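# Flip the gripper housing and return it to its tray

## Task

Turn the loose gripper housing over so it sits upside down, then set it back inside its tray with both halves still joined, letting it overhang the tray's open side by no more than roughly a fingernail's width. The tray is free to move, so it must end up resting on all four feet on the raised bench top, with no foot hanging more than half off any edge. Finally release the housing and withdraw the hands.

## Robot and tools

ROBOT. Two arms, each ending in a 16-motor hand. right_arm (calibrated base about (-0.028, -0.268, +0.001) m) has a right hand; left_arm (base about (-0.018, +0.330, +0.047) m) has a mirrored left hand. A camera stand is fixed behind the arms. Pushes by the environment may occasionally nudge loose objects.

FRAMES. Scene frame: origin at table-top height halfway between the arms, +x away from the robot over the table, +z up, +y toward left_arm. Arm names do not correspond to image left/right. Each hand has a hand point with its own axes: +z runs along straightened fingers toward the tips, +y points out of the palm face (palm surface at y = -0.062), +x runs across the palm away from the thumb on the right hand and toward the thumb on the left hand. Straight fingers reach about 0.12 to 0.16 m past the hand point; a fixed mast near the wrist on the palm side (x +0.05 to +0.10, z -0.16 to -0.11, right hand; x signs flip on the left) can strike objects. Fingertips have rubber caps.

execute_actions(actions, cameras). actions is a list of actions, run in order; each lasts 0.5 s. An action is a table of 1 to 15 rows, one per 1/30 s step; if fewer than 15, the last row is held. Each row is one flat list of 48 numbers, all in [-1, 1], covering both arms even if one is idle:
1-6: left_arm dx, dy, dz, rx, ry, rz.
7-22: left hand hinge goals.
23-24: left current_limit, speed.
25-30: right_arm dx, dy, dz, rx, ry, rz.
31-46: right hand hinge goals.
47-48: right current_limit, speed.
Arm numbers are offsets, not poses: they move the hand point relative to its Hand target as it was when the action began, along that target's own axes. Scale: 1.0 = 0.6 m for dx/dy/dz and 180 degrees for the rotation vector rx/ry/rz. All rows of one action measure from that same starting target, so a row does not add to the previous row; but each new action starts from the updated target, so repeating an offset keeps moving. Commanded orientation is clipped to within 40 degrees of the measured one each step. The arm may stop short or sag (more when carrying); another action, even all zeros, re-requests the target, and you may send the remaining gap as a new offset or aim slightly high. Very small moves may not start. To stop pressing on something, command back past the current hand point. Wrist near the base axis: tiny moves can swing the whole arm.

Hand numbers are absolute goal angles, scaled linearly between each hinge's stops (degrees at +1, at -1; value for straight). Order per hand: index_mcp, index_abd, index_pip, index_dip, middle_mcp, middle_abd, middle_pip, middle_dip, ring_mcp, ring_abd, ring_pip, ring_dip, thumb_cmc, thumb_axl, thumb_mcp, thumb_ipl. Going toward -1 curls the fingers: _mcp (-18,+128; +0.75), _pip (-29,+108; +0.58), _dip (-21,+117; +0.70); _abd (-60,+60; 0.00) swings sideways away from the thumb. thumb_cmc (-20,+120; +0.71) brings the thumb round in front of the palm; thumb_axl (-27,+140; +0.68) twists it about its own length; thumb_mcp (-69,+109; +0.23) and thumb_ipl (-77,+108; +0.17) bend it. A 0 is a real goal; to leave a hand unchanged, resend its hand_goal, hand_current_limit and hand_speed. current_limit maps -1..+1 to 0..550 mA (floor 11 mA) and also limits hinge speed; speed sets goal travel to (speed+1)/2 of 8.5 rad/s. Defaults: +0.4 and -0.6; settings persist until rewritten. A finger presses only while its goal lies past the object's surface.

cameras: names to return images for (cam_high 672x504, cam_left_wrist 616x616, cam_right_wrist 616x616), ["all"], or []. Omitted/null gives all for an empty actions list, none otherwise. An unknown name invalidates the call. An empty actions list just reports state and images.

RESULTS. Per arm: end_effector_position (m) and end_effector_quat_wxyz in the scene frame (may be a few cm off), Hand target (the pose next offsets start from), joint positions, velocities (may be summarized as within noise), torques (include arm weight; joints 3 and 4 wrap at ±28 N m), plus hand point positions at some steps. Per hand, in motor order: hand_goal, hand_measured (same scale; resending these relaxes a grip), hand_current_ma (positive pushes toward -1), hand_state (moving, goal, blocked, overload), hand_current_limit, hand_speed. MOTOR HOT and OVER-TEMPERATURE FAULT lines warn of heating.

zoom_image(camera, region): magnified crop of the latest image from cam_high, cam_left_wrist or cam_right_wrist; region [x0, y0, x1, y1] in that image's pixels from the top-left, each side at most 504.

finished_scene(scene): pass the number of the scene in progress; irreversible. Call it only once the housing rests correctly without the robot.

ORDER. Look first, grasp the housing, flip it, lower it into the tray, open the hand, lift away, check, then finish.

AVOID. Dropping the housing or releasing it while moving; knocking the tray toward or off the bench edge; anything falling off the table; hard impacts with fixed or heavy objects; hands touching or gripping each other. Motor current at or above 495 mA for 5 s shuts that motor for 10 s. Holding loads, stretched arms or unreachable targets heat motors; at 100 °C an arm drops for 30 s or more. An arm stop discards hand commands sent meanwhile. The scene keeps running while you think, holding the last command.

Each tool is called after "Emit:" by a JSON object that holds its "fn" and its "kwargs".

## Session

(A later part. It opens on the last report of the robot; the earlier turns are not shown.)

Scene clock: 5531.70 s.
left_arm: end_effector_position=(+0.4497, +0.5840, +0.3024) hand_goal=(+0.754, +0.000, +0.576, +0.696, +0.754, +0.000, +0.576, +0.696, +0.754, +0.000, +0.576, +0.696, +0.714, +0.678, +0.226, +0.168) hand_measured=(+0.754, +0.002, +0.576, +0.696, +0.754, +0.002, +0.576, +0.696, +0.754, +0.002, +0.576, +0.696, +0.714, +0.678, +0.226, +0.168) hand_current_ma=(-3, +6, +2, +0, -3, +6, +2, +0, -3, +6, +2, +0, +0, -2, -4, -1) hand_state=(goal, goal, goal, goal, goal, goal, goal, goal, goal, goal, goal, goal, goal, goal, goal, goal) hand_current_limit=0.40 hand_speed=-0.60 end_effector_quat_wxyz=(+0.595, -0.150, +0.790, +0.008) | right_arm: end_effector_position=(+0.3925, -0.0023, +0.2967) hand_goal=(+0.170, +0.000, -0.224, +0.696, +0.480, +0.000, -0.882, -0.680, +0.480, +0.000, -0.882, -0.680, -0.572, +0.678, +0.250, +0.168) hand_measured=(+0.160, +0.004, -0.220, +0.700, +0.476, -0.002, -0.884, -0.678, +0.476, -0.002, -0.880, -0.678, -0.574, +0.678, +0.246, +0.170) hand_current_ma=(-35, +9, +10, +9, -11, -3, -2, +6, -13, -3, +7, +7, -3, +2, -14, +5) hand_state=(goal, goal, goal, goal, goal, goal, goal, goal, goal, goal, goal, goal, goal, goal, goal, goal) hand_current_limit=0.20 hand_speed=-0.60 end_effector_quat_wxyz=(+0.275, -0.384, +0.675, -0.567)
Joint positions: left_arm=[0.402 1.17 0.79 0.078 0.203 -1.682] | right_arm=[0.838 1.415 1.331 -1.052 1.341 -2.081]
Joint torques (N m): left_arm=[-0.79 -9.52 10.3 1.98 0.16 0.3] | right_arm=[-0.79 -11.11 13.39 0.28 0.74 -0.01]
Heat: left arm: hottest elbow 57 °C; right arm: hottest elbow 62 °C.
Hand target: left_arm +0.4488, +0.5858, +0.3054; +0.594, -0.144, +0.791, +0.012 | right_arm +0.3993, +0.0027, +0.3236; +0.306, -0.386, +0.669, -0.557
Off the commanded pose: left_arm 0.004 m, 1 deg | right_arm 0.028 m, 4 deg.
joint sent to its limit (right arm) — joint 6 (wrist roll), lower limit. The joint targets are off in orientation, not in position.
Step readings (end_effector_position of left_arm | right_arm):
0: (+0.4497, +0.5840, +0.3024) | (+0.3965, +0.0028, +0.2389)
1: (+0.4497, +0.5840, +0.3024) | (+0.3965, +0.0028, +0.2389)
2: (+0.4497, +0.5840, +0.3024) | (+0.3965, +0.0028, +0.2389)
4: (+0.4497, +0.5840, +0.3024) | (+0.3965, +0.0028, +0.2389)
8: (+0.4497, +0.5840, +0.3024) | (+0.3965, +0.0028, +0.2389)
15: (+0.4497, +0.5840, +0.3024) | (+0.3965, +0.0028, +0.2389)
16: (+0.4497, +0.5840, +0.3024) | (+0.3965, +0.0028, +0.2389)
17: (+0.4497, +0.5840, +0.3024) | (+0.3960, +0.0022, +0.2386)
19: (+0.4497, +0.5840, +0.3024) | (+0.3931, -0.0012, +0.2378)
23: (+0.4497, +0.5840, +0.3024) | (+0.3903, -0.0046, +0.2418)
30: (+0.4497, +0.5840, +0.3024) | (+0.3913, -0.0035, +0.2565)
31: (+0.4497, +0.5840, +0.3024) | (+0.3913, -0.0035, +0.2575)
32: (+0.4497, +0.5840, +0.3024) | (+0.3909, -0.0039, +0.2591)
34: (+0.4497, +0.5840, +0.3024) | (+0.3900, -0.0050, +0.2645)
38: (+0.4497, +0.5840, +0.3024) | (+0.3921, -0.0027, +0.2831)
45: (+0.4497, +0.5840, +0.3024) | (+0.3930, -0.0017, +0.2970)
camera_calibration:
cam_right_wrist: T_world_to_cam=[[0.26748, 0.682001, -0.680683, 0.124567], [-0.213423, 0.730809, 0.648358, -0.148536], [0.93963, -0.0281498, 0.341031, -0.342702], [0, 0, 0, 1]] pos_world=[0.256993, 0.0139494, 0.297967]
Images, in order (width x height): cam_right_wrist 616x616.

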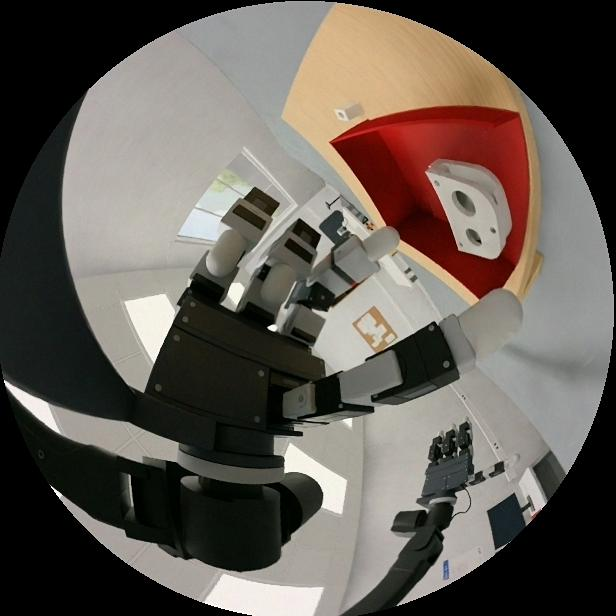

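Emit:
{"fn": "execute_actions", "kwargs": {"actions": [[[0,0,0,0,0,0,0.754,0,0.576,0.696,0.754,0,0.576,0.696,0.754,0,0.576,0.696,0.714,0.678,0.226,0.168,0.4,-0.6,0,0.01,0,-0.1437,0.0176,0.0218,0.48,0,-0.883,-0.681,0.48,0,-0.883,-0.681,0.48,0,-0.883,-0.681,-0.572,0.678,0.226,0.168,0.2,-0.6]],[[0,0,0,0,0,0,0.754,0,0.576,0.696,0.754,0,0.576,0.696,0.754,0,0.576,0.696,0.714,0.678,0.226,0.168,0.4,-0.6,0,0,0,-0.1437,0.0176,0.0218,0.48,0,-0.883,-0.681,0.48,0,-0.883,-0.681,0.48,0,-0.883,-0.681,0.3,0.678,0.226,0.168,0.2,-0.6]],[[0,0,0,0,0,0,0.754,0,0.576,0.696,0.754,0,0.576,0.696,0.754,0,0.576,0.696,0.714,0.678,0.226,0.168,0.4,-0.6,0,0,0,-0.1437,0.0176,0.0218,0.48,0,-0.883,-0.681,0.48,0,-0.883,-0.681,0.48,0,-0.883,-0.681,0.714,0.678,0.226,0.168,0.2,-0.6]]], "cameras": ["cam_right_wrist"]}}

Emit:
{"fn": "zoom_image", "kwargs": {"camera": "cam_right_wrist", "region": [260, 120, 400, 240]}}

Scene clock: 5541.87 s.
left_arm: end_effector_position=(+0.4497, +0.5840, +0.3024) hand_goal=(+0.754, +0.000, +0.576, +0.696, +0.754, +0.000, +0.576, +0.696, +0.754, +0.000, +0.576, +0.696, +0.714, +0.678, +0.226, +0.168) hand_measured=(+0.754, +0.002, +0.576, +0.696, +0.754, +0.002, +0.576, +0.696, +0.754, +0.002, +0.576, +0.696, +0.714, +0.678, +0.226, +0.168) hand_current_ma=(-3, +6, +2, +0, -3, +6, +2, +0, -3, +6, +2, +0, +0, -2, -4, -1) hand_state=(goal, goal, goal, goal, goal, goal, goal, goal, goal, goal, goal, goal, goal, goal, goal, goal) hand_current_limit=0.40 hand_speed=-0.60 end_effector_quat_wxyz=(+0.595, -0.150, +0.790, +0.008) | right_arm: end_effector_position=(+0.3929, -0.0019, +0.3051) hand_goal=(+0.480, +0.000, -0.882, -0.680, +0.480, +0.000, -0.882, -0.680, +0.480, +0.000, -0.882, -0.680, +0.714, +0.678, +0.226, +0.168) hand_measured=(+0.482, +0.004, -0.876, -0.678, +0.482, -0.002, -0.882, -0.678, +0.482, -0.002, -0.880, -0.678, +0.712, +0.678, +0.222, +0.168) hand_current_ma=(+4, +7, +17, +7, +4, -3, -1, +6, +4, -3, +7, +7, -5, +2, -11, +1) hand_state=(goal, goal, goal, goal, goal, goal, goal, goal, goal, goal, goal, goal, goal, goal, goal, goal) hand_current_limit=0.20 hand_speed=-0.60 end_effector_quat_wxyz=(+0.014, -0.375, +0.927, -0.007)
Joint positions: left_arm=[0.402 1.17 0.79 0.078 0.203 -1.682] | right_arm=[0.361 1.637 1.766 -1.671 0.014 -1.946]
Joint torques (N m): left_arm=[-1.14 -8.53 10.3 2.03 0.18 0.27] | right_arm=[-0.62 -12.75 11.89 -0.25 -0.26 -0.04]
Heat: left arm: hottest elbow 57 °C; right arm: hottest elbow 63 °C.
Hand target: left_arm +0.4488, +0.5858, +0.3054; +0.594, -0.144, +0.791, +0.012 | right_arm +0.3982, +0.0032, +0.3178; -0.003, -0.383, +0.924, -0.012
Off the commanded pose: left_arm 0.004 m, 1 deg | right_arm 0.015 m, 2 deg.
joint sent to its limit (right arm) — joint 4 (wrist pitch), lower limit. The joint targets are off in orientation, not in position.
Step readings (end_effector_position of left_arm | right_arm):
0: (+0.4497, +0.5840, +0.3024) | (+0.3925, -0.0023, +0.2967)
1: (+0.4497, +0.5840, +0.3024) | (+0.3916, -0.0006, +0.2950)
2: (+0.4497, +0.5840, +0.3024) | (+0.3888, +0.0040, +0.2892)
4: (+0.4497, +0.5840, +0.3024) | (+0.3807, +0.0144, +0.2782)
8: (+0.4497, +0.5840, +0.3024) | (+0.3807, +0.0028, +0.2845)
15: (+0.4497, +0.5840, +0.3024) | (+0.3887, -0.0110, +0.3119)
16: (+0.4497, +0.5840, +0.3024) | (+0.3873, -0.0080, +0.3113)
17: (+0.4497, +0.5840, +0.3024) | (+0.3822, -0.0016, +0.3089)
19: (+0.4497, +0.5840, +0.3024) | (+0.3720, +0.0125, +0.3053)
23: (+0.4497, +0.5840, +0.3024) | (+0.3814, +0.0057, +0.3049)
30: (+0.4497, +0.5840, +0.3024) | (+0.3909, -0.0088, +0.2990)
31: (+0.4497, +0.5840, +0.3024) | (+0.3887, -0.0058, +0.2988)
32: (+0.4497, +0.5840, +0.3024) | (+0.3832, +0.0016, +0.3006)
34: (+0.4497, +0.5840, +0.3024) | (+0.3741, +0.0165, +0.3090)
38: (+0.4497, +0.5840, +0.3024) | (+0.3844, +0.0096, +0.3148)
45: (+0.4497, +0.5840, +0.3024) | (+0.3962, -0.0059, +0.3047)
camera_calibration:
cam_right_wrist: T_world_to_cam=[[0.0907469, 0.995624, 0.0222935, -0.0145659], [0.675832, -0.0780103, 0.732915, -0.530799], [0.731448, -0.0514431, -0.679954, 0.0473523], [0, 0, 0, 1]] pos_world=[0.325417, -0.0244697, 0.421553]
Images, in order (width x height): cam_right_wrist 616x616.

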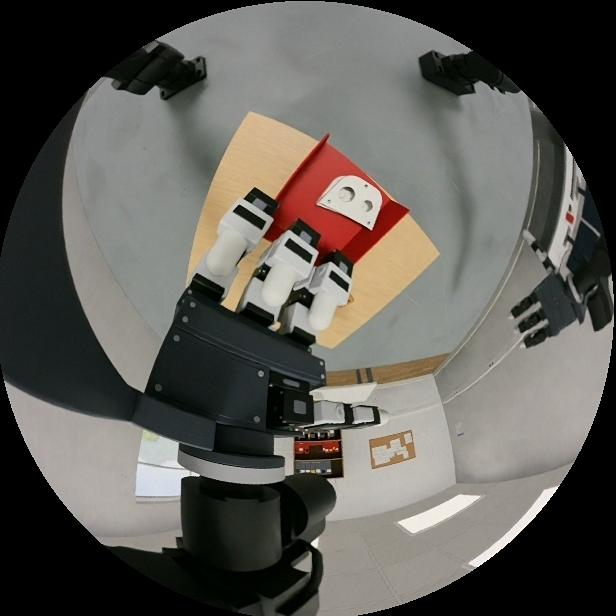

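Scaled by 3.600 from the camera's 616x616 image, which has a finer 880x880 frame.

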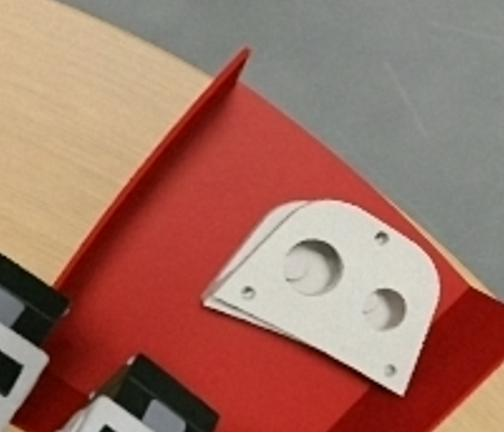

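Emit:
{"fn": "execute_actions", "kwargs": {"actions": [[[0,0,0,0,0,0,0.754,0,0.576,0.696,0.754,0,0.576,0.696,0.754,0,0.576,0.696,0.714,0.678,0.226,0.168,0.4,-0.6,0,0,0,0.1437,-0.0176,-0.0218,0.48,0,-0.883,-0.681,0.48,0,-0.883,-0.681,0.48,0,-0.883,-0.681,0.714,0.678,0.226,0.168,0.2,-0.6]],[[0,0,0,0,0,0,0.754,0,0.576,0.696,0.754,0,0.576,0.696,0.754,0,0.576,0.696,0.714,0.678,0.226,0.168,0.4,-0.6,0,0,0,0.1437,-0.0176,-0.0218,0.206,0,-0.225,0.696,0.206,0,-0.225,0.696,0.95,0,-0.883,-0.681,0.714,0.678,0.226,0.168,0.2,-0.6]],[[0,0,0,0,0,0,0.754,0,0.576,0.696,0.754,0,0.576,0.696,0.754,0,0.576,0.696,0.714,0.678,0.226,0.168,0.4,-0.6,0,0,0,0.1437,-0.0176,-0.0218,0.15,0,-0.225,0.696,0.15,0,-0.225,0.696,0.95,0,-0.883,-0.681,-0.572,0.678,0.3,0.168,0.2,-0.6]],[[0,0,0,0,0,0,0.754,0,0.576,0.696,0.754,0,0.576,0.696,0.754,0,0.576,0.696,0.714,0.678,0.226,0.168,0.4,-0.6,-0.022,0.042,0.026,0,0,0,0.15,0,-0.225,0.696,0.15,0,-0.225,0.696,0.95,0,-0.883,-0.681,-0.572,0.678,0.3,0.168,0.2,-0.5]]], "cameras": ["cam_right_wrist"]}}

Emit:
{"fn": "zoom_image", "kwargs": {"camera": "cam_right_wrist", "region": [320, 100, 560, 300]}}

Scene clock: 5585.07 s.
left_arm: end_effector_position=(+0.4497, +0.5840, +0.3024) hand_goal=(+0.754, +0.000, +0.576, +0.696, +0.754, +0.000, +0.576, +0.696, +0.754, +0.000, +0.576, +0.696, +0.714, +0.678, +0.226, +0.168) hand_measured=(+0.754, +0.002, +0.576, +0.696, +0.754, +0.002, +0.576, +0.696, +0.754, +0.002, +0.576, +0.696, +0.714, +0.678, +0.226, +0.168) hand_current_ma=(-3, +6, +2, +0, -3, +6, +2, +0, -3, +6, +2, +0, +0, -2, -4, -1) hand_state=(goal, goal, goal, goal, goal, goal, goal, goal, goal, goal, goal, goal, goal, goal, goal, goal) hand_current_limit=0.40 hand_speed=-0.60 end_effector_quat_wxyz=(+0.595, -0.150, +0.790, +0.008) | right_arm: end_effector_position=(+0.4092, +0.0077, +0.2971) hand_goal=(+0.150, +0.000, -0.224, +0.696, +0.150, +0.000, -0.224, +0.696, +0.950, +0.000, -0.882, -0.680, -0.572, +0.678, +0.300, +0.168) hand_measured=(+0.148, +0.004, -0.224, +0.694, +0.148, -0.002, -0.224, +0.694, +0.938, -0.002, -0.880, -0.678, -0.570, +0.678, +0.296, +0.168) hand_current_ma=(-7, +7, -2, -7, -6, -3, -2, -6, -42, -3, +7, +7, +6, +2, -11, +1) hand_state=(goal, goal, goal, goal, goal, goal, goal, goal, goal, goal, goal, goal, goal, goal, goal, goal) hand_current_limit=0.20 hand_speed=-0.50 end_effector_quat_wxyz=(+0.291, -0.364, +0.686, -0.559)
Joint positions: left_arm=[0.402 1.17 0.79 0.078 0.203 -1.682] | right_arm=[0.824 1.442 1.351 -0.991 1.336 -2.079]
Joint torques (N m): left_arm=[-0.85 -9.58 10.25 2.11 0.14 0.27] | right_arm=[-1.08 -9.88 9.03 1.37 0.68 -0.01]
Heat: left arm: hottest elbow 57 °C; right arm: hottest elbow 69 °C.
Hand target: left_arm +0.4488, +0.5858, +0.3054; +0.594, -0.144, +0.791, +0.012 | right_arm +0.4137, +0.0087, +0.2898; +0.306, -0.386, +0.669, -0.557
Off the commanded pose: left_arm 0.004 m, 1 deg | right_arm 0.009 m, 4 deg.
joint sent to its limit (right arm) — joint 6 (wrist roll), lower limit. The joint targets are off in orientation, not in position.
Step readings (end_effector_position of left_arm | right_arm):
0: (+0.4497, +0.5840, +0.3024) | (+0.3928, -0.0019, +0.3051)
1: (+0.4497, +0.5840, +0.3024) | (+0.3934, -0.0033, +0.3042)
2: (+0.4497, +0.5840, +0.3024) | (+0.3966, -0.0107, +0.2989)
4: (+0.4497, +0.5840, +0.3024) | (+0.4045, -0.0220, +0.2918)
8: (+0.4497, +0.5840, +0.3024) | (+0.4042, -0.0081, +0.2956)
15: (+0.4497, +0.5840, +0.3024) | (+0.3920, +0.0077, +0.3117)
16: (+0.4497, +0.5840, +0.3024) | (+0.3937, +0.0053, +0.3122)
17: (+0.4497, +0.5840, +0.3024) | (+0.4007, -0.0032, +0.3112)
19: (+0.4497, +0.5840, +0.3024) | (+0.4120, -0.0171, +0.3100)
23: (+0.4497, +0.5840, +0.3024) | (+0.4042, -0.0085, +0.3088)
30: (+0.4497, +0.5840, +0.3024) | (+0.3948, +0.0092, +0.3101)
31: (+0.4497, +0.5840, +0.3024) | (+0.3968, +0.0070, +0.3102)
32: (+0.4497, +0.5840, +0.3024) | (+0.4033, -0.0005, +0.3130)
34: (+0.4497, +0.5840, +0.3024) | (+0.4114, -0.0136, +0.3183)
38: (+0.4497, +0.5840, +0.3024) | (+0.4015, -0.0052, +0.3150)
45: (+0.4497, +0.5840, +0.3024) | (+0.3971, +0.0106, +0.3033)
46: (+0.4497, +0.5840, +0.3024) | (+0.3977, +0.0101, +0.3029)
47: (+0.4497, +0.5840, +0.3024) | (+0.3992, +0.0099, +0.3024)
49: (+0.4497, +0.5840, +0.3024) | (+0.4027, +0.0105, +0.3016)
53: (+0.4497, +0.5840, +0.3024) | (+0.4070, +0.0086, +0.2977)
60: (+0.4497, +0.5840, +0.3024) | (+0.4091, +0.0075, +0.2971)
camera_calibration:
cam_right_wrist: T_world_to_cam=[[0.297924, 0.708859, -0.639344, 0.0886354], [-0.226464, 0.703122, 0.674043, -0.15467], [0.927338, -0.056025, 0.370007, -0.361629], [0, 0, 0, 1]] pos_world=[0.273919, 0.0256616, 0.294728]
Images, in order (width x height): cam_right_wrist 616x616.

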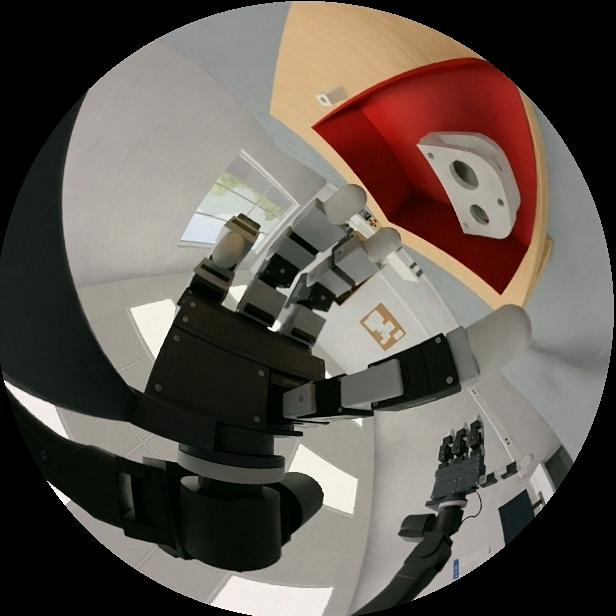

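Scaled by 2.100 from the camera's 616x616 image, which has a finer 880x880 frame.

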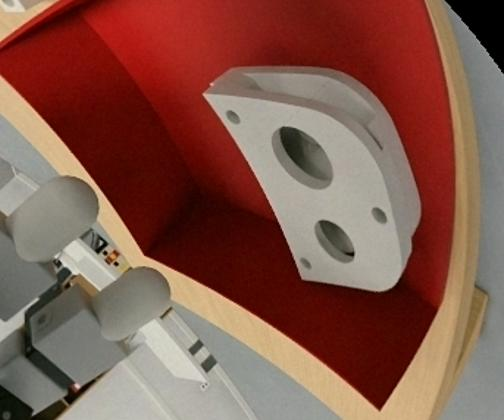

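Emit:
{"fn": "execute_actions", "kwargs": {"actions": [[[0,0,0,0,0,0,0.754,0,0.576,0.696,0.754,0,0.576,0.696,0.754,0,0.576,0.696,0.714,0.678,0.226,0.168,0.4,-0.6,0,0.053,0.0114,0,0,0,0.15,0,-0.225,0.696,0.15,0,-0.225,0.696,0.95,0,-0.883,-0.681,-0.572,0.678,0.3,0.168,0.2,-0.6]]], "cameras": ["cam_right_wrist"]}}

Emit:
{"fn": "zoom_image", "kwargs": {"camera": "cam_right_wrist", "region": [320, 120, 560, 320]}}

Scene clock: 5591.87 s.
left_arm: end_effector_position=(+0.4497, +0.5840, +0.3024) hand_goal=(+0.754, +0.000, +0.576, +0.696, +0.754, +0.000, +0.576, +0.696, +0.754, +0.000, +0.576, +0.696, +0.714, +0.678, +0.226, +0.168) hand_measured=(+0.754, +0.002, +0.576, +0.696, +0.754, +0.002, +0.576, +0.696, +0.754, +0.002, +0.576, +0.696, +0.714, +0.678, +0.226, +0.168) hand_current_ma=(-3, +6, +2, +0, -3, +6, +2, +0, -3, +6, +2, +0, +0, -2, -4, -1) hand_state=(goal, goal, goal, goal, goal, goal, goal, goal, goal, goal, goal, goal, goal, goal, goal, goal) hand_current_limit=0.40 hand_speed=-0.60 end_effector_quat_wxyz=(+0.595, -0.150, +0.790, +0.008) | right_arm: end_effector_position=(+0.4092, +0.0081, +0.2590) hand_goal=(+0.150, +0.000, -0.224, +0.696, +0.150, +0.000, -0.224, +0.696, +0.950, +0.000, -0.882, -0.680, -0.572, +0.678, +0.300, +0.168) hand_measured=(+0.148, +0.004, -0.224, +0.694, +0.148, -0.002, -0.224, +0.694, +0.938, -0.002, -0.880, -0.678, -0.570, +0.678, +0.296, +0.168) hand_current_ma=(-7, +7, -2, -7, -6, -3, -2, -6, -42, -3, +7, +7, +5, +2, -11, +1) hand_state=(goal, goal, goal, goal, goal, goal, goal, goal, goal, goal, goal, goal, goal, goal, goal, goal) hand_current_limit=0.20 hand_speed=-0.60 end_effector_quat_wxyz=(+0.287, -0.368, +0.685, -0.560)
Joint positions: left_arm=[0.402 1.17 0.79 0.078 0.203 -1.682] | right_arm=[0.824 1.461 1.274 -0.906 1.333 -2.08]
Joint torques (N m): left_arm=[-1.14 -9.64 10.17 1.84 0.2 0.28] | right_arm=[-1.08 -10.52 9.35 1.28 0.77 0]
Heat: left arm: hottest elbow 57 °C; right arm: hottest elbow 68 °C.
Hand target: left_arm +0.4488, +0.5858, +0.3054; +0.594, -0.144, +0.791, +0.012 | right_arm +0.4139, +0.0078, +0.2573; +0.306, -0.386, +0.669, -0.557
Off the commanded pose: left_arm 0.004 m, 1 deg | right_arm 0.005 m, 3 deg.
joint sent to its limit (right arm) — joint 6 (wrist roll), lower limit. The joint targets are off in orientation, not in position.
Step readings (end_effector_position of left_arm | right_arm):
0: (+0.4497, +0.5840, +0.3024) | (+0.4092, +0.0077, +0.2971)
1: (+0.4497, +0.5840, +0.3024) | (+0.4092, +0.0076, +0.2967)
2: (+0.4497, +0.5840, +0.3024) | (+0.4096, +0.0082, +0.2950)
4: (+0.4497, +0.5840, +0.3024) | (+0.4100, +0.0086, +0.2888)
8: (+0.4497, +0.5840, +0.3024) | (+0.4075, +0.0061, +0.2676)
15: (+0.4497, +0.5840, +0.3024) | (+0.4089, +0.0079, +0.2589)
camera_calibration:
cam_right_wrist: T_world_to_cam=[[0.2903, 0.703943, -0.64822, 0.0693644], [-0.220775, 0.708386, 0.670408, -0.130641], [0.93112, -0.0515087, 0.361058, -0.346671], [0, 0, 0, 1]] pos_world=[0.273813, 0.0258593, 0.257715]
Images, in order (width x height): cam_right_wrist 616x616.

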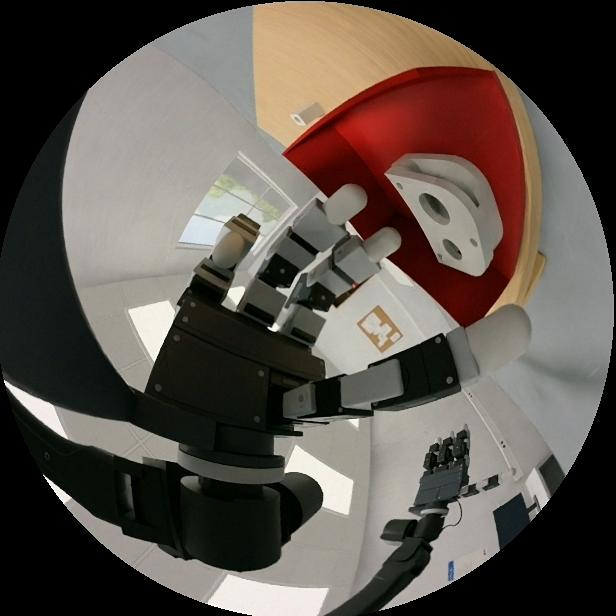

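Scaled by 2.100 from the camera's 616x616 image, which has a finer 880x880 frame.

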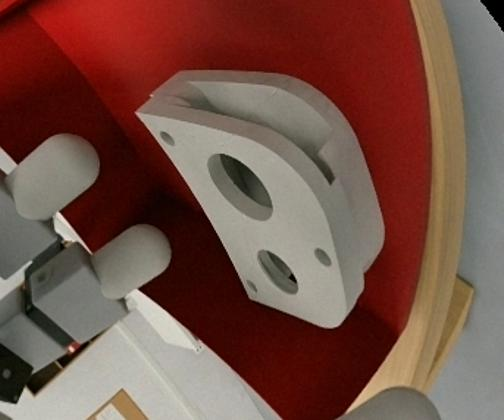

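Emit:
{"fn": "execute_actions", "kwargs": {"actions": [[[0,0,0,0,0,0,0.754,0,0.576,0.696,0.754,0,0.576,0.696,0.754,0,0.576,0.696,0.714,0.678,0.226,0.168,0.4,-0.6,-0.006,0.044,0.0073,0,0,0,0.15,0,-0.225,0.696,0.15,0,-0.225,0.696,0.95,0,-0.883,-0.681,-0.572,0.678,0.3,0.168,0.2,-0.6]]], "cameras": ["cam_right_wrist"]}}

Emit:
{"fn": "zoom_image", "kwargs": {"camera": "cam_right_wrist", "region": [320, 120, 560, 320]}}

Scene clock: 5609.17 s.
left_arm: end_effector_position=(+0.4497, +0.5840, +0.3024) hand_goal=(+0.754, +0.000, +0.576, +0.696, +0.754, +0.000, +0.576, +0.696, +0.754, +0.000, +0.576, +0.696, +0.714, +0.678, +0.226, +0.168) hand_measured=(+0.754, +0.002, +0.576, +0.696, +0.754, +0.002, +0.576, +0.696, +0.754, +0.002, +0.576, +0.696, +0.714, +0.678, +0.226, +0.168) hand_current_ma=(-3, +6, +2, +0, -3, +6, +2, +0, -3, +6, +2, +0, +0, -2, -4, -1) hand_state=(goal, goal, goal, goal, goal, goal, goal, goal, goal, goal, goal, goal, goal, goal, goal, goal) hand_current_limit=0.40 hand_speed=-0.60 end_effector_quat_wxyz=(+0.595, -0.150, +0.790, +0.008) | right_arm: end_effector_position=(+0.4110, +0.0102, +0.2343) hand_goal=(+0.150, +0.000, -0.224, +0.696, +0.150, +0.000, -0.224, +0.696, +0.950, +0.000, -0.882, -0.680, -0.572, +0.678, +0.300, +0.168) hand_measured=(+0.148, +0.004, -0.224, +0.694, +0.148, -0.002, -0.224, +0.694, +0.938, -0.002, -0.880, -0.678, -0.570, +0.678, +0.296, +0.168) hand_current_ma=(-7, +7, -2, -7, -6, -3, -2, -6, -42, -3, +7, +7, +5, +2, -11, +1) hand_state=(goal, goal, goal, goal, goal, goal, goal, goal, goal, goal, goal, goal, goal, goal, goal, goal) hand_current_limit=0.20 hand_speed=-0.60 end_effector_quat_wxyz=(+0.289, -0.367, +0.685, -0.559)
Joint positions: left_arm=[0.402 1.17 0.79 0.078 0.203 -1.682] | right_arm=[0.824 1.48 1.228 -0.836 1.333 -2.081]
Joint torques (N m): left_arm=[-0.44 -8.82 10.3 1.94 0.14 0.26] | right_arm=[-1.03 -10.29 9.1 1.42 0.78 0.01]
Heat: left arm: hottest elbow 57 °C; right arm: hottest elbow 65 °C.
Hand target: left_arm +0.4488, +0.5858, +0.3054; +0.594, -0.144, +0.791, +0.012 | right_arm +0.4148, +0.0108, +0.2305; +0.306, -0.386, +0.669, -0.557
Off the commanded pose: left_arm 0.004 m, 1 deg | right_arm 0.005 m, 4 deg.
joint sent to its limit (right arm) — joint 6 (wrist roll), lower limit. The joint targets are off in orientation, not in position.
Step readings (end_effector_position of left_arm | right_arm):
0: (+0.4497, +0.5840, +0.3024) | (+0.4092, +0.0081, +0.2590)
1: (+0.4497, +0.5840, +0.3024) | (+0.4092, +0.0082, +0.2589)
2: (+0.4497, +0.5840, +0.3024) | (+0.4096, +0.0087, +0.2581)
4: (+0.4497, +0.5840, +0.3024) | (+0.4105, +0.0097, +0.2548)
8: (+0.4497, +0.5840, +0.3024) | (+0.4098, +0.0089, +0.2425)
15: (+0.4497, +0.5840, +0.3024) | (+0.4107, +0.0100, +0.2342)
camera_calibration:
cam_right_wrist: T_world_to_cam=[[0.292224, 0.706176, -0.644919, 0.0497991], [-0.222889, 0.706074, 0.672146, -0.114732], [0.930014, -0.0526715, 0.36373, -0.3395], [0, 0, 0, 1]] pos_world=[0.275614, 0.0279606, 0.23272]
Images, in order (width x height): cam_right_wrist 616x616.

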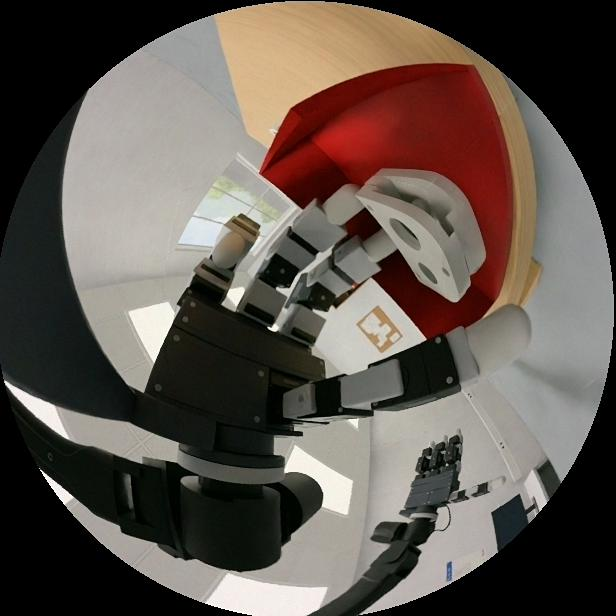

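Scaled by 2.100 from the camera's 616x616 image, which has a finer 880x880 frame.

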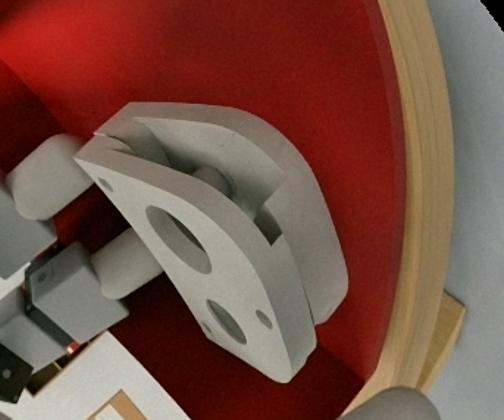

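Emit:
{"fn": "execute_actions", "kwargs": {"actions": [[[0,0,0,0,0,0,0.754,0,0.576,0.696,0.754,0,0.576,0.696,0.754,0,0.576,0.696,0.714,0.678,0.226,0.168,0.4,-0.6,0,0.011,0.0024,0,0,0,0.13,0,-0.225,0.696,0.12,0,-0.225,0.696,0.95,0,-0.883,-0.681,-0.572,0.678,0.2,0.168,-0.3,-0.85]],[[0,0,0,0,0,0,0.754,0,0.576,0.696,0.754,0,0.576,0.696,0.754,0,0.576,0.696,0.714,0.678,0.226,0.168,0.4,-0.6,0,0,0,0,0,0,0.1,0,-0.225,0.696,0.09,0,-0.225,0.696,0.95,0,-0.883,-0.681,-0.572,0.678,0.12,0.168,-0.3,-0.93]]], "cameras": ["cam_right_wrist"]}}

Emit:
{"fn": "zoom_image", "kwargs": {"camera": "cam_right_wrist", "region": [320, 120, 560, 320]}}

Scene clock: 5617.23 s.
left_arm: end_effector_position=(+0.4497, +0.5840, +0.3024) hand_goal=(+0.754, +0.000, +0.576, +0.696, +0.754, +0.000, +0.576, +0.696, +0.754, +0.000, +0.576, +0.696, +0.714, +0.678, +0.226, +0.168) hand_measured=(+0.754, +0.002, +0.576, +0.696, +0.754, +0.002, +0.576, +0.696, +0.754, +0.002, +0.576, +0.696, +0.714, +0.678, +0.226, +0.168) hand_current_ma=(-3, +6, +2, +0, -3, +6, +2, +0, -3, +6, +2, +0, +0, -2, -4, -1) hand_state=(goal, goal, goal, goal, goal, goal, goal, goal, goal, goal, goal, goal, goal, goal, goal, goal) hand_current_limit=0.40 hand_speed=-0.60 end_effector_quat_wxyz=(+0.595, -0.150, +0.790, +0.008) | right_arm: end_effector_position=(+0.4111, +0.0104, +0.2307) hand_goal=(+0.100, +0.000, -0.224, +0.696, +0.090, +0.000, -0.224, +0.696, +0.950, +0.000, -0.882, -0.680, -0.572, +0.678, +0.120, +0.168) hand_measured=(+0.098, +0.004, -0.224, +0.694, +0.088, -0.002, -0.224, +0.694, +0.938, -0.002, -0.880, -0.678, -0.570, +0.678, +0.126, +0.168) hand_current_ma=(-3, +7, -2, -7, -3, -3, -1, -5, -42, -3, +7, +7, +5, +2, +24, +1) hand_state=(goal, goal, goal, goal, goal, goal, goal, goal, goal, goal, goal, goal, goal, goal, goal, goal) hand_current_limit=-0.30 hand_speed=-0.93 end_effector_quat_wxyz=(+0.291, -0.365, +0.686, -0.558)
Joint positions: left_arm=[0.402 1.17 0.79 0.078 0.203 -1.682] | right_arm=[0.824 1.48 1.217 -0.818 1.333 -2.081]
Joint torques (N m): left_arm=[-0.79 -8.76 10.32 1.96 0.13 0.29] | right_arm=[-1.2 -10.23 8.91 1.31 0.76 0]
Heat: left arm: hottest elbow 57 °C; right arm: hottest elbow 65 °C.
Hand target: left_arm +0.4488, +0.5858, +0.3054; +0.594, -0.144, +0.791, +0.012 | right_arm +0.4148, +0.0106, +0.2237; +0.306, -0.386, +0.669, -0.557
Off the commanded pose: left_arm 0.004 m, 1 deg | right_arm 0.008 m, 4 deg.
joint sent to its limit (right arm) — joint 6 (wrist roll), lower limit. The joint targets are off in orientation, not in position.
Step readings (end_effector_position of left_arm | right_arm):
0: (+0.4497, +0.5840, +0.3024) | (+0.4110, +0.0102, +0.2343)
1: (+0.4497, +0.5840, +0.3024) | (+0.4110, +0.0102, +0.2343)
2: (+0.4497, +0.5840, +0.3024) | (+0.4111, +0.0104, +0.2343)
4: (+0.4497, +0.5840, +0.3024) | (+0.4115, +0.0109, +0.2339)
8: (+0.4497, +0.5840, +0.3024) | (+0.4111, +0.0104, +0.2315)
15: (+0.4497, +0.5840, +0.3024) | (+0.4111, +0.0103, +0.2307)
16: (+0.4497, +0.5840, +0.3024) | (+0.4111, +0.0103, +0.2307)
17: (+0.4497, +0.5840, +0.3024) | (+0.4111, +0.0103, +0.2307)
19: (+0.4497, +0.5840, +0.3024) | (+0.4111, +0.0103, +0.2307)
23: (+0.4497, +0.5840, +0.3024) | (+0.4111, +0.0104, +0.2307)
30: (+0.4497, +0.5840, +0.3024) | (+0.4111, +0.0104, +0.2307)
camera_calibration:
cam_right_wrist: T_world_to_cam=[[0.295065, 0.709527, -0.639928, 0.0450395], [-0.225947, 0.702566, 0.674795, -0.111695], [0.928377, -0.0545188, 0.367618, -0.338486], [0, 0, 0, 1]] pos_world=[0.275716, 0.0280626, 0.228627]
Images, in order (width x height): cam_right_wrist 616x616.

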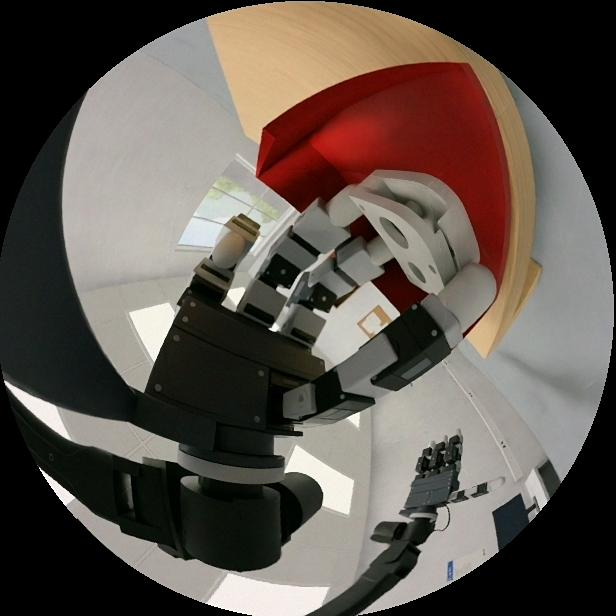

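Scaled by 2.100 from the camera's 616x616 image, which has a finer 880x880 frame.

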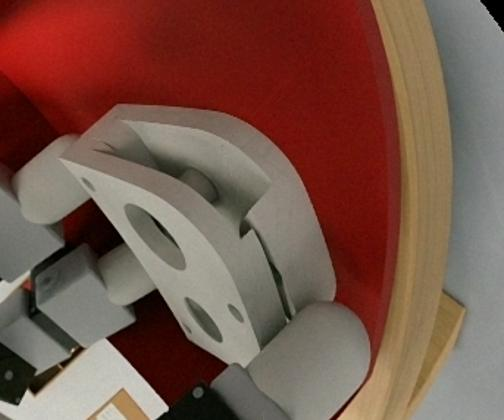

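Emit:
{"fn": "execute_actions", "kwargs": {"actions": [[[0,0,0,0,0,0,0.754,0,0.576,0.696,0.754,0,0.576,0.696,0.754,0,0.576,0.696,0.714,0.678,0.226,0.168,0.4,-0.6,0,0,0,0,0,0,0.07,0,-0.225,0.696,0.06,0,-0.225,0.696,0.95,0,-0.883,-0.681,-0.572,0.678,0.08,0.168,-0.3,-0.94]],[[0,0,0,0,0,0,0.754,0,0.576,0.696,0.754,0,0.576,0.696,0.754,0,0.576,0.696,0.714,0.678,0.226,0.168,0.4,-0.6,0,0,0,0,0,0,0.05,0,-0.225,0.696,0.04,0,-0.225,0.696,0.95,0,-0.883,-0.681,-0.572,0.678,0.06,0.168,-0.3,-0.95]]], "cameras": ["cam_right_wrist"]}}

Emit:
{"fn": "zoom_image", "kwargs": {"camera": "cam_right_wrist", "region": [320, 120, 560, 320]}}

Scene clock: 5638.80 s.
left_arm: end_effector_position=(+0.4497, +0.5840, +0.3024) hand_goal=(+0.754, +0.000, +0.576, +0.696, +0.754, +0.000, +0.576, +0.696, +0.754, +0.000, +0.576, +0.696, +0.714, +0.678, +0.226, +0.168) hand_measured=(+0.754, +0.002, +0.576, +0.696, +0.754, +0.002, +0.576, +0.696, +0.754, +0.002, +0.576, +0.696, +0.714, +0.678, +0.226, +0.168) hand_current_ma=(-3, +6, +2, +0, -3, +6, +2, +0, -3, +6, +2, +0, +0, -2, -4, -1) hand_state=(goal, goal, goal, goal, goal, goal, goal, goal, goal, goal, goal, goal, goal, goal, goal, goal) hand_current_limit=0.40 hand_speed=-0.60 end_effector_quat_wxyz=(+0.595, -0.150, +0.790, +0.008) | right_arm: end_effector_position=(+0.4111, +0.0104, +0.2307) hand_goal=(+0.050, +0.000, -0.224, +0.696, +0.040, +0.000, -0.224, +0.696, +0.950, +0.000, -0.882, -0.680, -0.572, +0.678, +0.060, +0.168) hand_measured=(+0.072, +0.002, -0.218, +0.698, +0.066, -0.002, -0.218, +0.698, +0.938, -0.002, -0.880, -0.678, -0.568, +0.678, +0.100, +0.174) hand_current_ma=(+80, +5, +18, +5, +96, -3, +19, +5, -42, -3, +7, +7, +13, +2, +192, +23) hand_state=(blocked, goal, goal, goal, blocked, goal, goal, goal, goal, goal, goal, goal, goal, goal, blocked, goal) hand_current_limit=-0.30 hand_speed=-0.95 end_effector_quat_wxyz=(+0.291, -0.365, +0.686, -0.558)
Joint positions: left_arm=[0.402 1.17 0.79 0.078 0.203 -1.682] | right_arm=[0.824 1.48 1.217 -0.818 1.333 -2.081]
Joint torques (N m): left_arm=[-0.44 -9.41 10.17 1.92 0.19 0.28] | right_arm=[-0.79 -10.34 8.81 1.33 0.76 -0.01]
Heat: left arm: hottest elbow 57 °C; right arm: hottest elbow 64 °C.
Hand target: left_arm +0.4488, +0.5858, +0.3054; +0.594, -0.144, +0.791, +0.012 | right_arm +0.4148, +0.0106, +0.2237; +0.306, -0.386, +0.669, -0.557
Off the commanded pose: left_arm 0.004 m, 1 deg | right_arm 0.008 m, 4 deg.
joint sent to its limit (right arm) — joint 6 (wrist roll), lower limit. The joint targets are off in orientation, not in position.
Step readings (end_effector_position of left_arm | right_arm):
0: (+0.4497, +0.5840, +0.3024) | (+0.4111, +0.0104, +0.2307)
1: (+0.4497, +0.5840, +0.3024) | (+0.4111, +0.0104, +0.2307)
2: (+0.4497, +0.5840, +0.3024) | (+0.4111, +0.0104, +0.2307)
4: (+0.4497, +0.5840, +0.3024) | (+0.4111, +0.0104, +0.2307)
8: (+0.4497, +0.5840, +0.3024) | (+0.4111, +0.0104, +0.2307)
15: (+0.4497, +0.5840, +0.3024) | (+0.4111, +0.0104, +0.2307)
16: (+0.4497, +0.5840, +0.3024) | (+0.4111, +0.0104, +0.2307)
17: (+0.4497, +0.5840, +0.3024) | (+0.4111, +0.0104, +0.2307)
19: (+0.4497, +0.5840, +0.3024) | (+0.4111, +0.0104, +0.2307)
23: (+0.4497, +0.5840, +0.3024) | (+0.4111, +0.0104, +0.2307)
30: (+0.4497, +0.5840, +0.3024) | (+0.4111, +0.0104, +0.2307)
camera_calibration:
cam_right_wrist: T_world_to_cam=[[0.295065, 0.709527, -0.639928, 0.0450395], [-0.225947, 0.702566, 0.674795, -0.111695], [0.928377, -0.0545188, 0.367618, -0.338486], [0, 0, 0, 1]] pos_world=[0.275716, 0.0280626, 0.228627]
Images, in order (width x height): cam_right_wrist 616x616.

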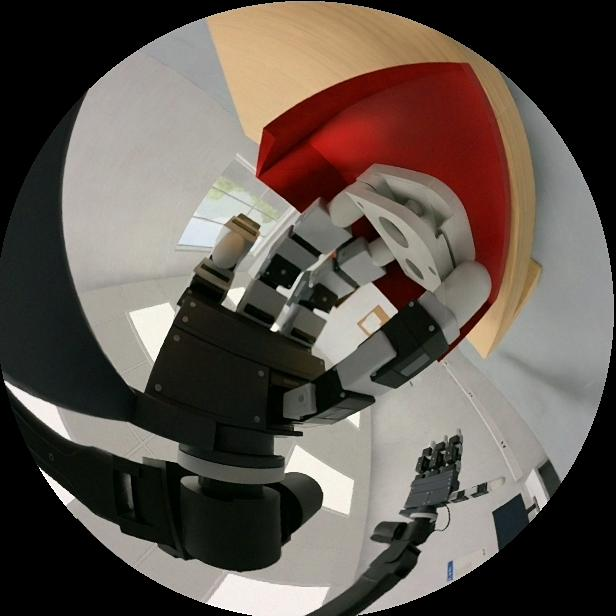

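Scaled by 2.100 from the camera's 616x616 image, which has a finer 880x880 frame.

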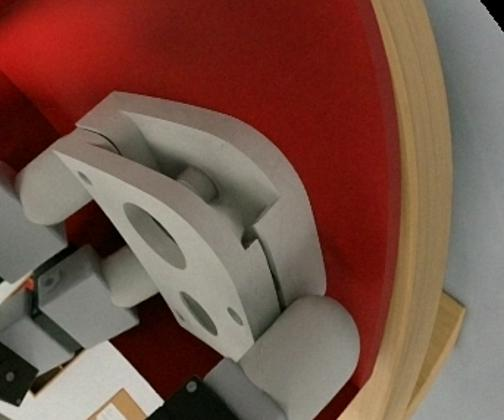

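Emit:
{"fn": "execute_actions", "kwargs": {"actions": [[[0,0,0,0,0,0,0.754,0,0.576,0.696,0.754,0,0.576,0.696,0.754,0,0.576,0.696,0.714,0.678,0.226,0.168,0.4,-0.6,0,0,0,0,0,0,0.1,0,-0.225,0.696,0.09,0,-0.225,0.696,0.95,0,-0.883,-0.681,-0.572,0.678,0.13,0.168,-0.1,-0.94]],[[0,0,0,0,0,0,0.754,0,0.576,0.696,0.754,0,0.576,0.696,0.754,0,0.576,0.696,0.714,0.678,0.226,0.168,0.4,-0.6,0,0,0,0,0,0,0.14,0,-0.225,0.696,0.13,0,-0.225,0.696,0.95,0,-0.883,-0.681,-0.572,0.678,0.25,0.168,0.1,-0.85]],[[0,0,0,0,0,0,0.754,0,0.576,0.696,0.754,0,0.576,0.696,0.754,0,0.576,0.696,0.714,0.678,0.226,0.168,0.4,-0.6,0,-0.11,-0.0234,0,0,0,0.14,0,-0.225,0.696,0.13,0,-0.225,0.696,0.95,0,-0.883,-0.681,-0.572,0.678,0.3,0.168,0.2,-0.6]],[[0,0,0,0,0,0,0.754,0,0.576,0.696,0.754,0,0.576,0.696,0.754,0,0.576,0.696,0.714,0.678,0.226,0.168,0.4,-0.6,0,-0.055,-0.0117,0,0,0,0.14,0,-0.225,0.696,0.13,0,-0.225,0.696,0.95,0,-0.883,-0.681,-0.572,0.678,0.3,0.168,0.2,-0.6]]], "cameras": ["cam_right_wrist"]}}

Emit:
{"fn": "zoom_image", "kwargs": {"camera": "cam_right_wrist", "region": [320, 100, 560, 300]}}

Scene clock: 5651.43 s.
left_arm: end_effector_position=(+0.4497, +0.5840, +0.3024) hand_goal=(+0.754, +0.000, +0.576, +0.696, +0.754, +0.000, +0.576, +0.696, +0.754, +0.000, +0.576, +0.696, +0.714, +0.678, +0.226, +0.168) hand_measured=(+0.754, +0.002, +0.576, +0.696, +0.754, +0.002, +0.576, +0.696, +0.754, +0.002, +0.576, +0.696, +0.714, +0.678, +0.226, +0.168) hand_current_ma=(-3, +6, +2, +0, -3, +6, +2, +0, -3, +6, +2, +0, +0, -2, -4, -1) hand_state=(goal, goal, goal, goal, goal, goal, goal, goal, goal, goal, goal, goal, goal, goal, goal, goal) hand_current_limit=0.40 hand_speed=-0.60 end_effector_quat_wxyz=(+0.595, -0.150, +0.790, +0.008) | right_arm: end_effector_position=(+0.4088, +0.0068, +0.2960) hand_goal=(+0.140, +0.000, -0.224, +0.696, +0.130, +0.000, -0.224, +0.696, +0.950, +0.000, -0.882, -0.680, -0.572, +0.678, +0.300, +0.168) hand_measured=(+0.130, +0.002, -0.220, +0.698, +0.120, -0.002, -0.220, +0.698, +0.938, -0.002, -0.880, -0.678, -0.570, +0.678, +0.296, +0.170) hand_current_ma=(-33, +5, +10, +5, -33, -3, +11, +5, -42, -3, +7, +7, +6, +2, -17, +5) hand_state=(goal, goal, goal, goal, goal, goal, goal, goal, goal, goal, goal, goal, goal, goal, goal, goal) hand_current_limit=0.20 hand_speed=-0.60 end_effector_quat_wxyz=(+0.270, -0.381, +0.678, -0.568)
Joint positions: left_arm=[0.402 1.17 0.79 0.078 0.203 -1.682] | right_arm=[0.824 1.468 1.386 -1.058 1.338 -2.081]
Joint torques (N m): left_arm=[-0.26 -9 10.28 1.81 0.17 0.28] | right_arm=[-0.85 -12.16 13.38 0.27 0.73 -0.01]
Heat: left arm: hottest elbow 57 °C; right arm: hottest elbow 63 °C.
Hand target: left_arm +0.4488, +0.5858, +0.3054; +0.594, -0.144, +0.791, +0.012 | right_arm +0.4145, +0.0132, +0.3247; +0.306, -0.386, +0.669, -0.557
Off the commanded pose: left_arm 0.004 m, 1 deg | right_arm 0.030 m, 5 deg.
joint sent to its limit (right arm) — joint 6 (wrist roll), lower limit. The joint targets are off in orientation, not in position.
Step readings (end_effector_position of left_arm | right_arm):
0: (+0.4497, +0.5840, +0.3024) | (+0.4111, +0.0104, +0.2307)
1: (+0.4497, +0.5840, +0.3024) | (+0.4111, +0.0104, +0.2307)
2: (+0.4497, +0.5840, +0.3024) | (+0.4111, +0.0104, +0.2307)
4: (+0.4497, +0.5840, +0.3024) | (+0.4111, +0.0104, +0.2307)
8: (+0.4497, +0.5840, +0.3024) | (+0.4111, +0.0104, +0.2307)
15: (+0.4497, +0.5840, +0.3024) | (+0.4111, +0.0104, +0.2307)
16: (+0.4497, +0.5840, +0.3024) | (+0.4111, +0.0104, +0.2307)
17: (+0.4497, +0.5840, +0.3024) | (+0.4111, +0.0104, +0.2307)
19: (+0.4497, +0.5840, +0.3024) | (+0.4111, +0.0104, +0.2307)
23: (+0.4497, +0.5840, +0.3024) | (+0.4111, +0.0104, +0.2307)
30: (+0.4497, +0.5840, +0.3024) | (+0.4111, +0.0104, +0.2307)
31: (+0.4497, +0.5840, +0.3024) | (+0.4111, +0.0103, +0.2308)
32: (+0.4497, +0.5840, +0.3024) | (+0.4102, +0.0092, +0.2305)
34: (+0.4497, +0.5840, +0.3024) | (+0.4065, +0.0050, +0.2315)
38: (+0.4497, +0.5840, +0.3024) | (+0.4057, +0.0034, +0.2441)
45: (+0.4497, +0.5840, +0.3024) | (+0.4080, +0.0060, +0.2629)
46: (+0.4497, +0.5840, +0.3024) | (+0.4079, +0.0059, +0.2635)
47: (+0.4497, +0.5840, +0.3024) | (+0.4074, +0.0053, +0.2646)
49: (+0.4497, +0.5840, +0.3024) | (+0.4061, +0.0038, +0.2688)
53: (+0.4497, +0.5840, +0.3024) | (+0.4083, +0.0063, +0.2850)
60: (+0.4497, +0.5840, +0.3024) | (+0.4093, +0.0074, +0.2963)
camera_calibration:
cam_right_wrist: T_world_to_cam=[[0.272884, 0.677613, -0.682916, 0.112016], [-0.201056, 0.734351, 0.648309, -0.156288], [0.940803, -0.0396084, 0.336631, -0.356603], [0, 0, 0, 1]] pos_world=[0.273503, 0.0247424, 0.297864]
Images, in order (width x height): cam_right_wrist 616x616.

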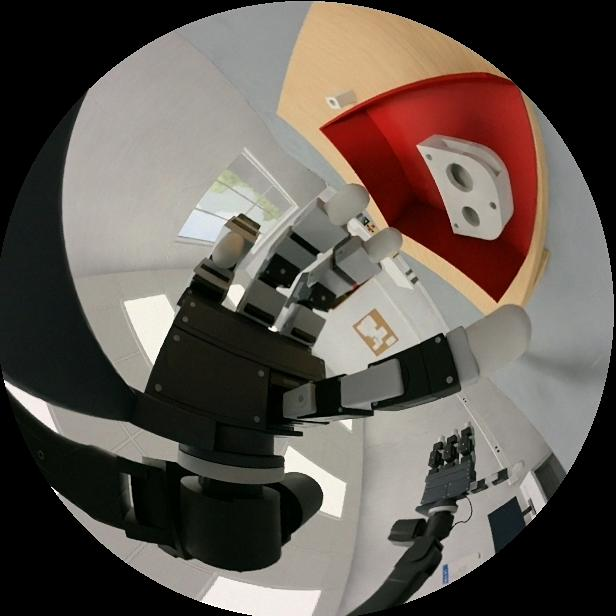

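Scaled by 2.100 from the camera's 616x616 image, which has a finer 880x880 frame.

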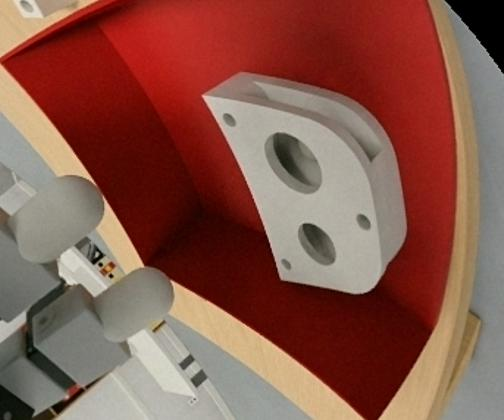

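Emit:
{"fn": "execute_actions", "kwargs": {"actions": [[[0,0,0,0,0,0,0.754,0,0.576,0.696,0.754,0,0.576,0.696,0.754,0,0.576,0.696,0.714,0.678,0.226,0.168,0.4,-0.6,0,-0.06,-0.0128,0,0,0,0.14,0,-0.225,0.696,0.13,0,-0.225,0.696,0.95,0,-0.883,-0.681,-0.572,0.678,0.3,0.168,0.2,-0.6]],[[0,0,0,0,0,0,0.754,0,0.576,0.696,0.754,0,0.576,0.696,0.754,0,0.576,0.696,0.714,0.678,0.226,0.168,0.4,-0.6,0.0745,0,-0.1081,0,0,0,0.48,0,-0.883,-0.681,0.48,0,-0.883,-0.681,0.48,0,-0.883,-0.681,0.714,0.678,0.226,0.168,0.2,-0.6]],[[0,0,0,0,0,0,0.754,0,0.576,0.696,0.754,0,0.576,0.696,0.754,0,0.576,0.696,0.714,0.678,0.226,0.168,0.4,-0.6,0.0745,0,-0.1081,0,0,0,0.48,0,-0.883,-0.681,0.48,0,-0.883,-0.681,0.48,0,-0.883,-0.681,0.714,0.678,0.226,0.168,0.2,-0.6]]], "cameras": ["cam_high","cam_right_wrist"]}}

Emit:
{"fn": "zoom_image", "kwargs": {"camera": "cam_high", "region": [230, 200, 400, 340]}}

Scene clock: 5661.87 s.
left_arm: end_effector_position=(+0.4497, +0.5840, +0.3024) hand_goal=(+0.754, +0.000, +0.576, +0.696, +0.754, +0.000, +0.576, +0.696, +0.754, +0.000, +0.576, +0.696, +0.714, +0.678, +0.226, +0.168) hand_measured=(+0.754, +0.002, +0.576, +0.696, +0.754, +0.002, +0.576, +0.696, +0.754, +0.002, +0.576, +0.696, +0.714, +0.678, +0.226, +0.168) hand_current_ma=(-3, +6, +2, +0, -3, +6, +2, +0, -3, +6, +2, +0, +0, -2, -4, -1) hand_state=(goal, goal, goal, goal, goal, goal, goal, goal, goal, goal, goal, goal, goal, goal, goal, goal) hand_current_limit=0.40 hand_speed=-0.60 end_effector_quat_wxyz=(+0.595, -0.150, +0.790, +0.008) | right_arm: end_effector_position=(+0.2612, +0.0032, +0.3833) hand_goal=(+0.480, +0.000, -0.882, -0.680, +0.480, +0.000, -0.882, -0.680, +0.480, +0.000, -0.882, -0.680, +0.714, +0.678, +0.226, +0.168) hand_measured=(+0.470, +0.002, -0.876, -0.676, +0.468, -0.002, -0.876, -0.676, +0.476, -0.002, -0.880, -0.678, +0.696, +0.678, +0.226, +0.170) hand_current_ma=(-34, +5, +14, +9, -36, -3, +14, +8, -12, -3, +7, +7, -60, +2, +0, +4) hand_state=(goal, goal, goal, goal, goal, goal, goal, goal, goal, goal, goal, goal, goal, goal, goal, goal) hand_current_limit=0.20 hand_speed=-0.60 end_effector_quat_wxyz=(+0.341, -0.431, +0.648, -0.527)
Joint positions: left_arm=[0.402 1.17 0.79 0.078 0.203 -1.682] | right_arm=[1.114 1.233 1.406 -1.671 1.356 -1.657]
Joint torques (N m): left_arm=[-0.44 -9.99 10.11 2.04 0.16 0.29] | right_arm=[-0.44 -7.59 9.48 -0.13 0.78 0.25]
Heat: left arm: hottest elbow 57 °C; right arm: hottest elbow 65 °C.
Hand target: left_arm +0.4488, +0.5858, +0.3054; +0.594, -0.144, +0.791, +0.012 | right_arm +0.2594, +0.0035, +0.3884; +0.306, -0.386, +0.669, -0.557
Off the commanded pose: left_arm 0.004 m, 1 deg | right_arm 0.006 m, 8 deg.
joint sent to its limit (right arm) — joint 4 (wrist pitch), lower limit. The joint targets are off in orientation, not in position.
Step readings (end_effector_position of left_arm | right_arm):
0: (+0.4497, +0.5840, +0.3024) | (+0.4088, +0.0068, +0.2960)
1: (+0.4497, +0.5840, +0.3024) | (+0.4088, +0.0068, +0.2963)
2: (+0.4497, +0.5840, +0.3024) | (+0.4082, +0.0061, +0.2977)
4: (+0.4497, +0.5840, +0.3024) | (+0.4071, +0.0049, +0.3031)
8: (+0.4497, +0.5840, +0.3024) | (+0.4096, +0.0076, +0.3241)
15: (+0.4497, +0.5840, +0.3024) | (+0.4106, +0.0087, +0.3353)
16: (+0.4497, +0.5840, +0.3024) | (+0.4101, +0.0084, +0.3353)
17: (+0.4497, +0.5840, +0.3024) | (+0.4075, +0.0078, +0.3361)
19: (+0.4497, +0.5840, +0.3024) | (+0.3962, +0.0070, +0.3381)
23: (+0.4497, +0.5840, +0.3024) | (+0.3593, +0.0103, +0.3531)
30: (+0.4497, +0.5840, +0.3024) | (+0.3349, +0.0036, +0.3730)
31: (+0.4497, +0.5840, +0.3024) | (+0.3339, +0.0027, +0.3723)
32: (+0.4497, +0.5840, +0.3024) | (+0.3308, +0.0019, +0.3709)
34: (+0.4497, +0.5840, +0.3024) | (+0.3181, +0.0009, +0.3692)
38: (+0.4497, +0.5840, +0.3024) | (+0.2791, +0.0051, +0.3721)
45: (+0.4497, +0.5840, +0.3024) | (+0.2610, +0.0014, +0.3835)
camera_calibration:
cam_right_wrist: T_world_to_cam=[[0.149666, 0.752064, -0.641872, 0.230464], [-0.352546, 0.647105, 0.675993, -0.210636], [0.923749, 0.125116, 0.361987, -0.253068], [0, 0, 0, 1]] pos_world=[0.12502, -0.00535679, 0.381924]
Images, in order (width x height): cam_high 672x504, cam_right_wrist 616x616.

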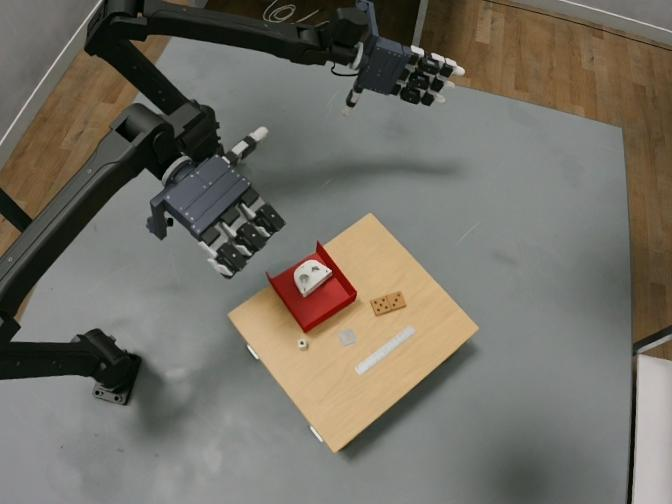

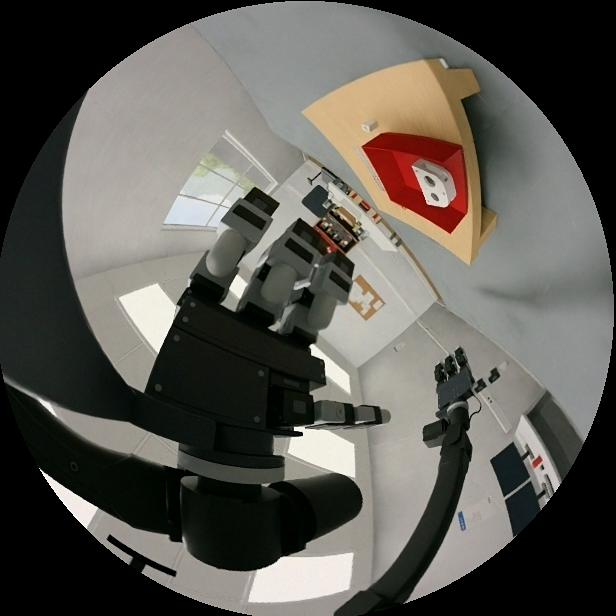

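Scaled by 2.965 from the camera's 672x504 image, which has a finer 960x720 frame.

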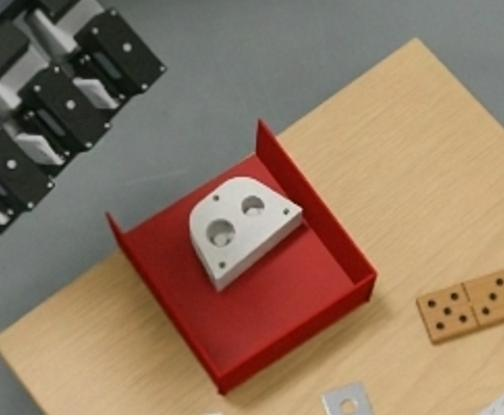

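Emit:
{"fn": "zoom_image", "kwargs": {"camera": "cam_high", "region": [250, 230, 330, 300]}}

Emit:
{"fn": "zoom_image", "kwargs": {"camera": "cam_right_wrist", "region": [340, 110, 500, 270]}}

Scaled by 6.300 from the camera's 672x504 image, which has a finer 960x720 frame.

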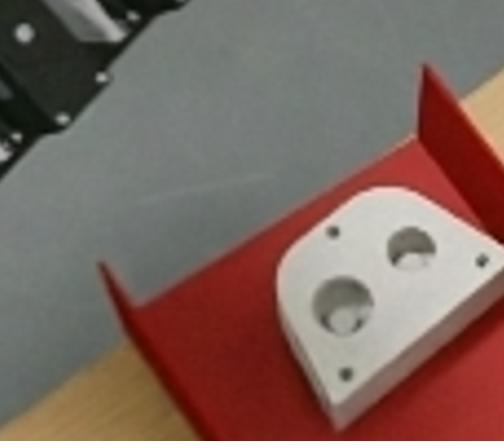

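Scaled by 3.150 from the camera's 616x616 image, which has a finer 880x880 frame.

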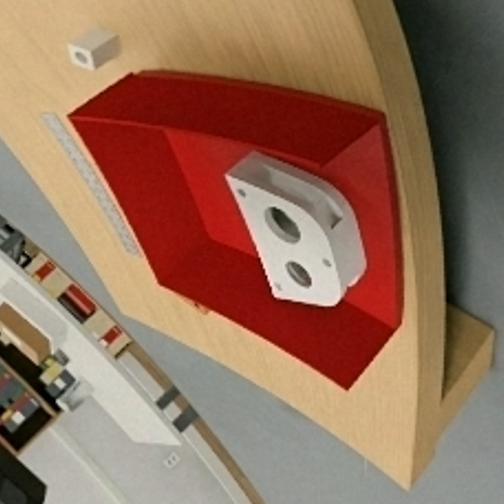

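Emit:
{"fn": "finished_scene", "kwargs": {"scene": 1}}

The scene is finished: the task was done.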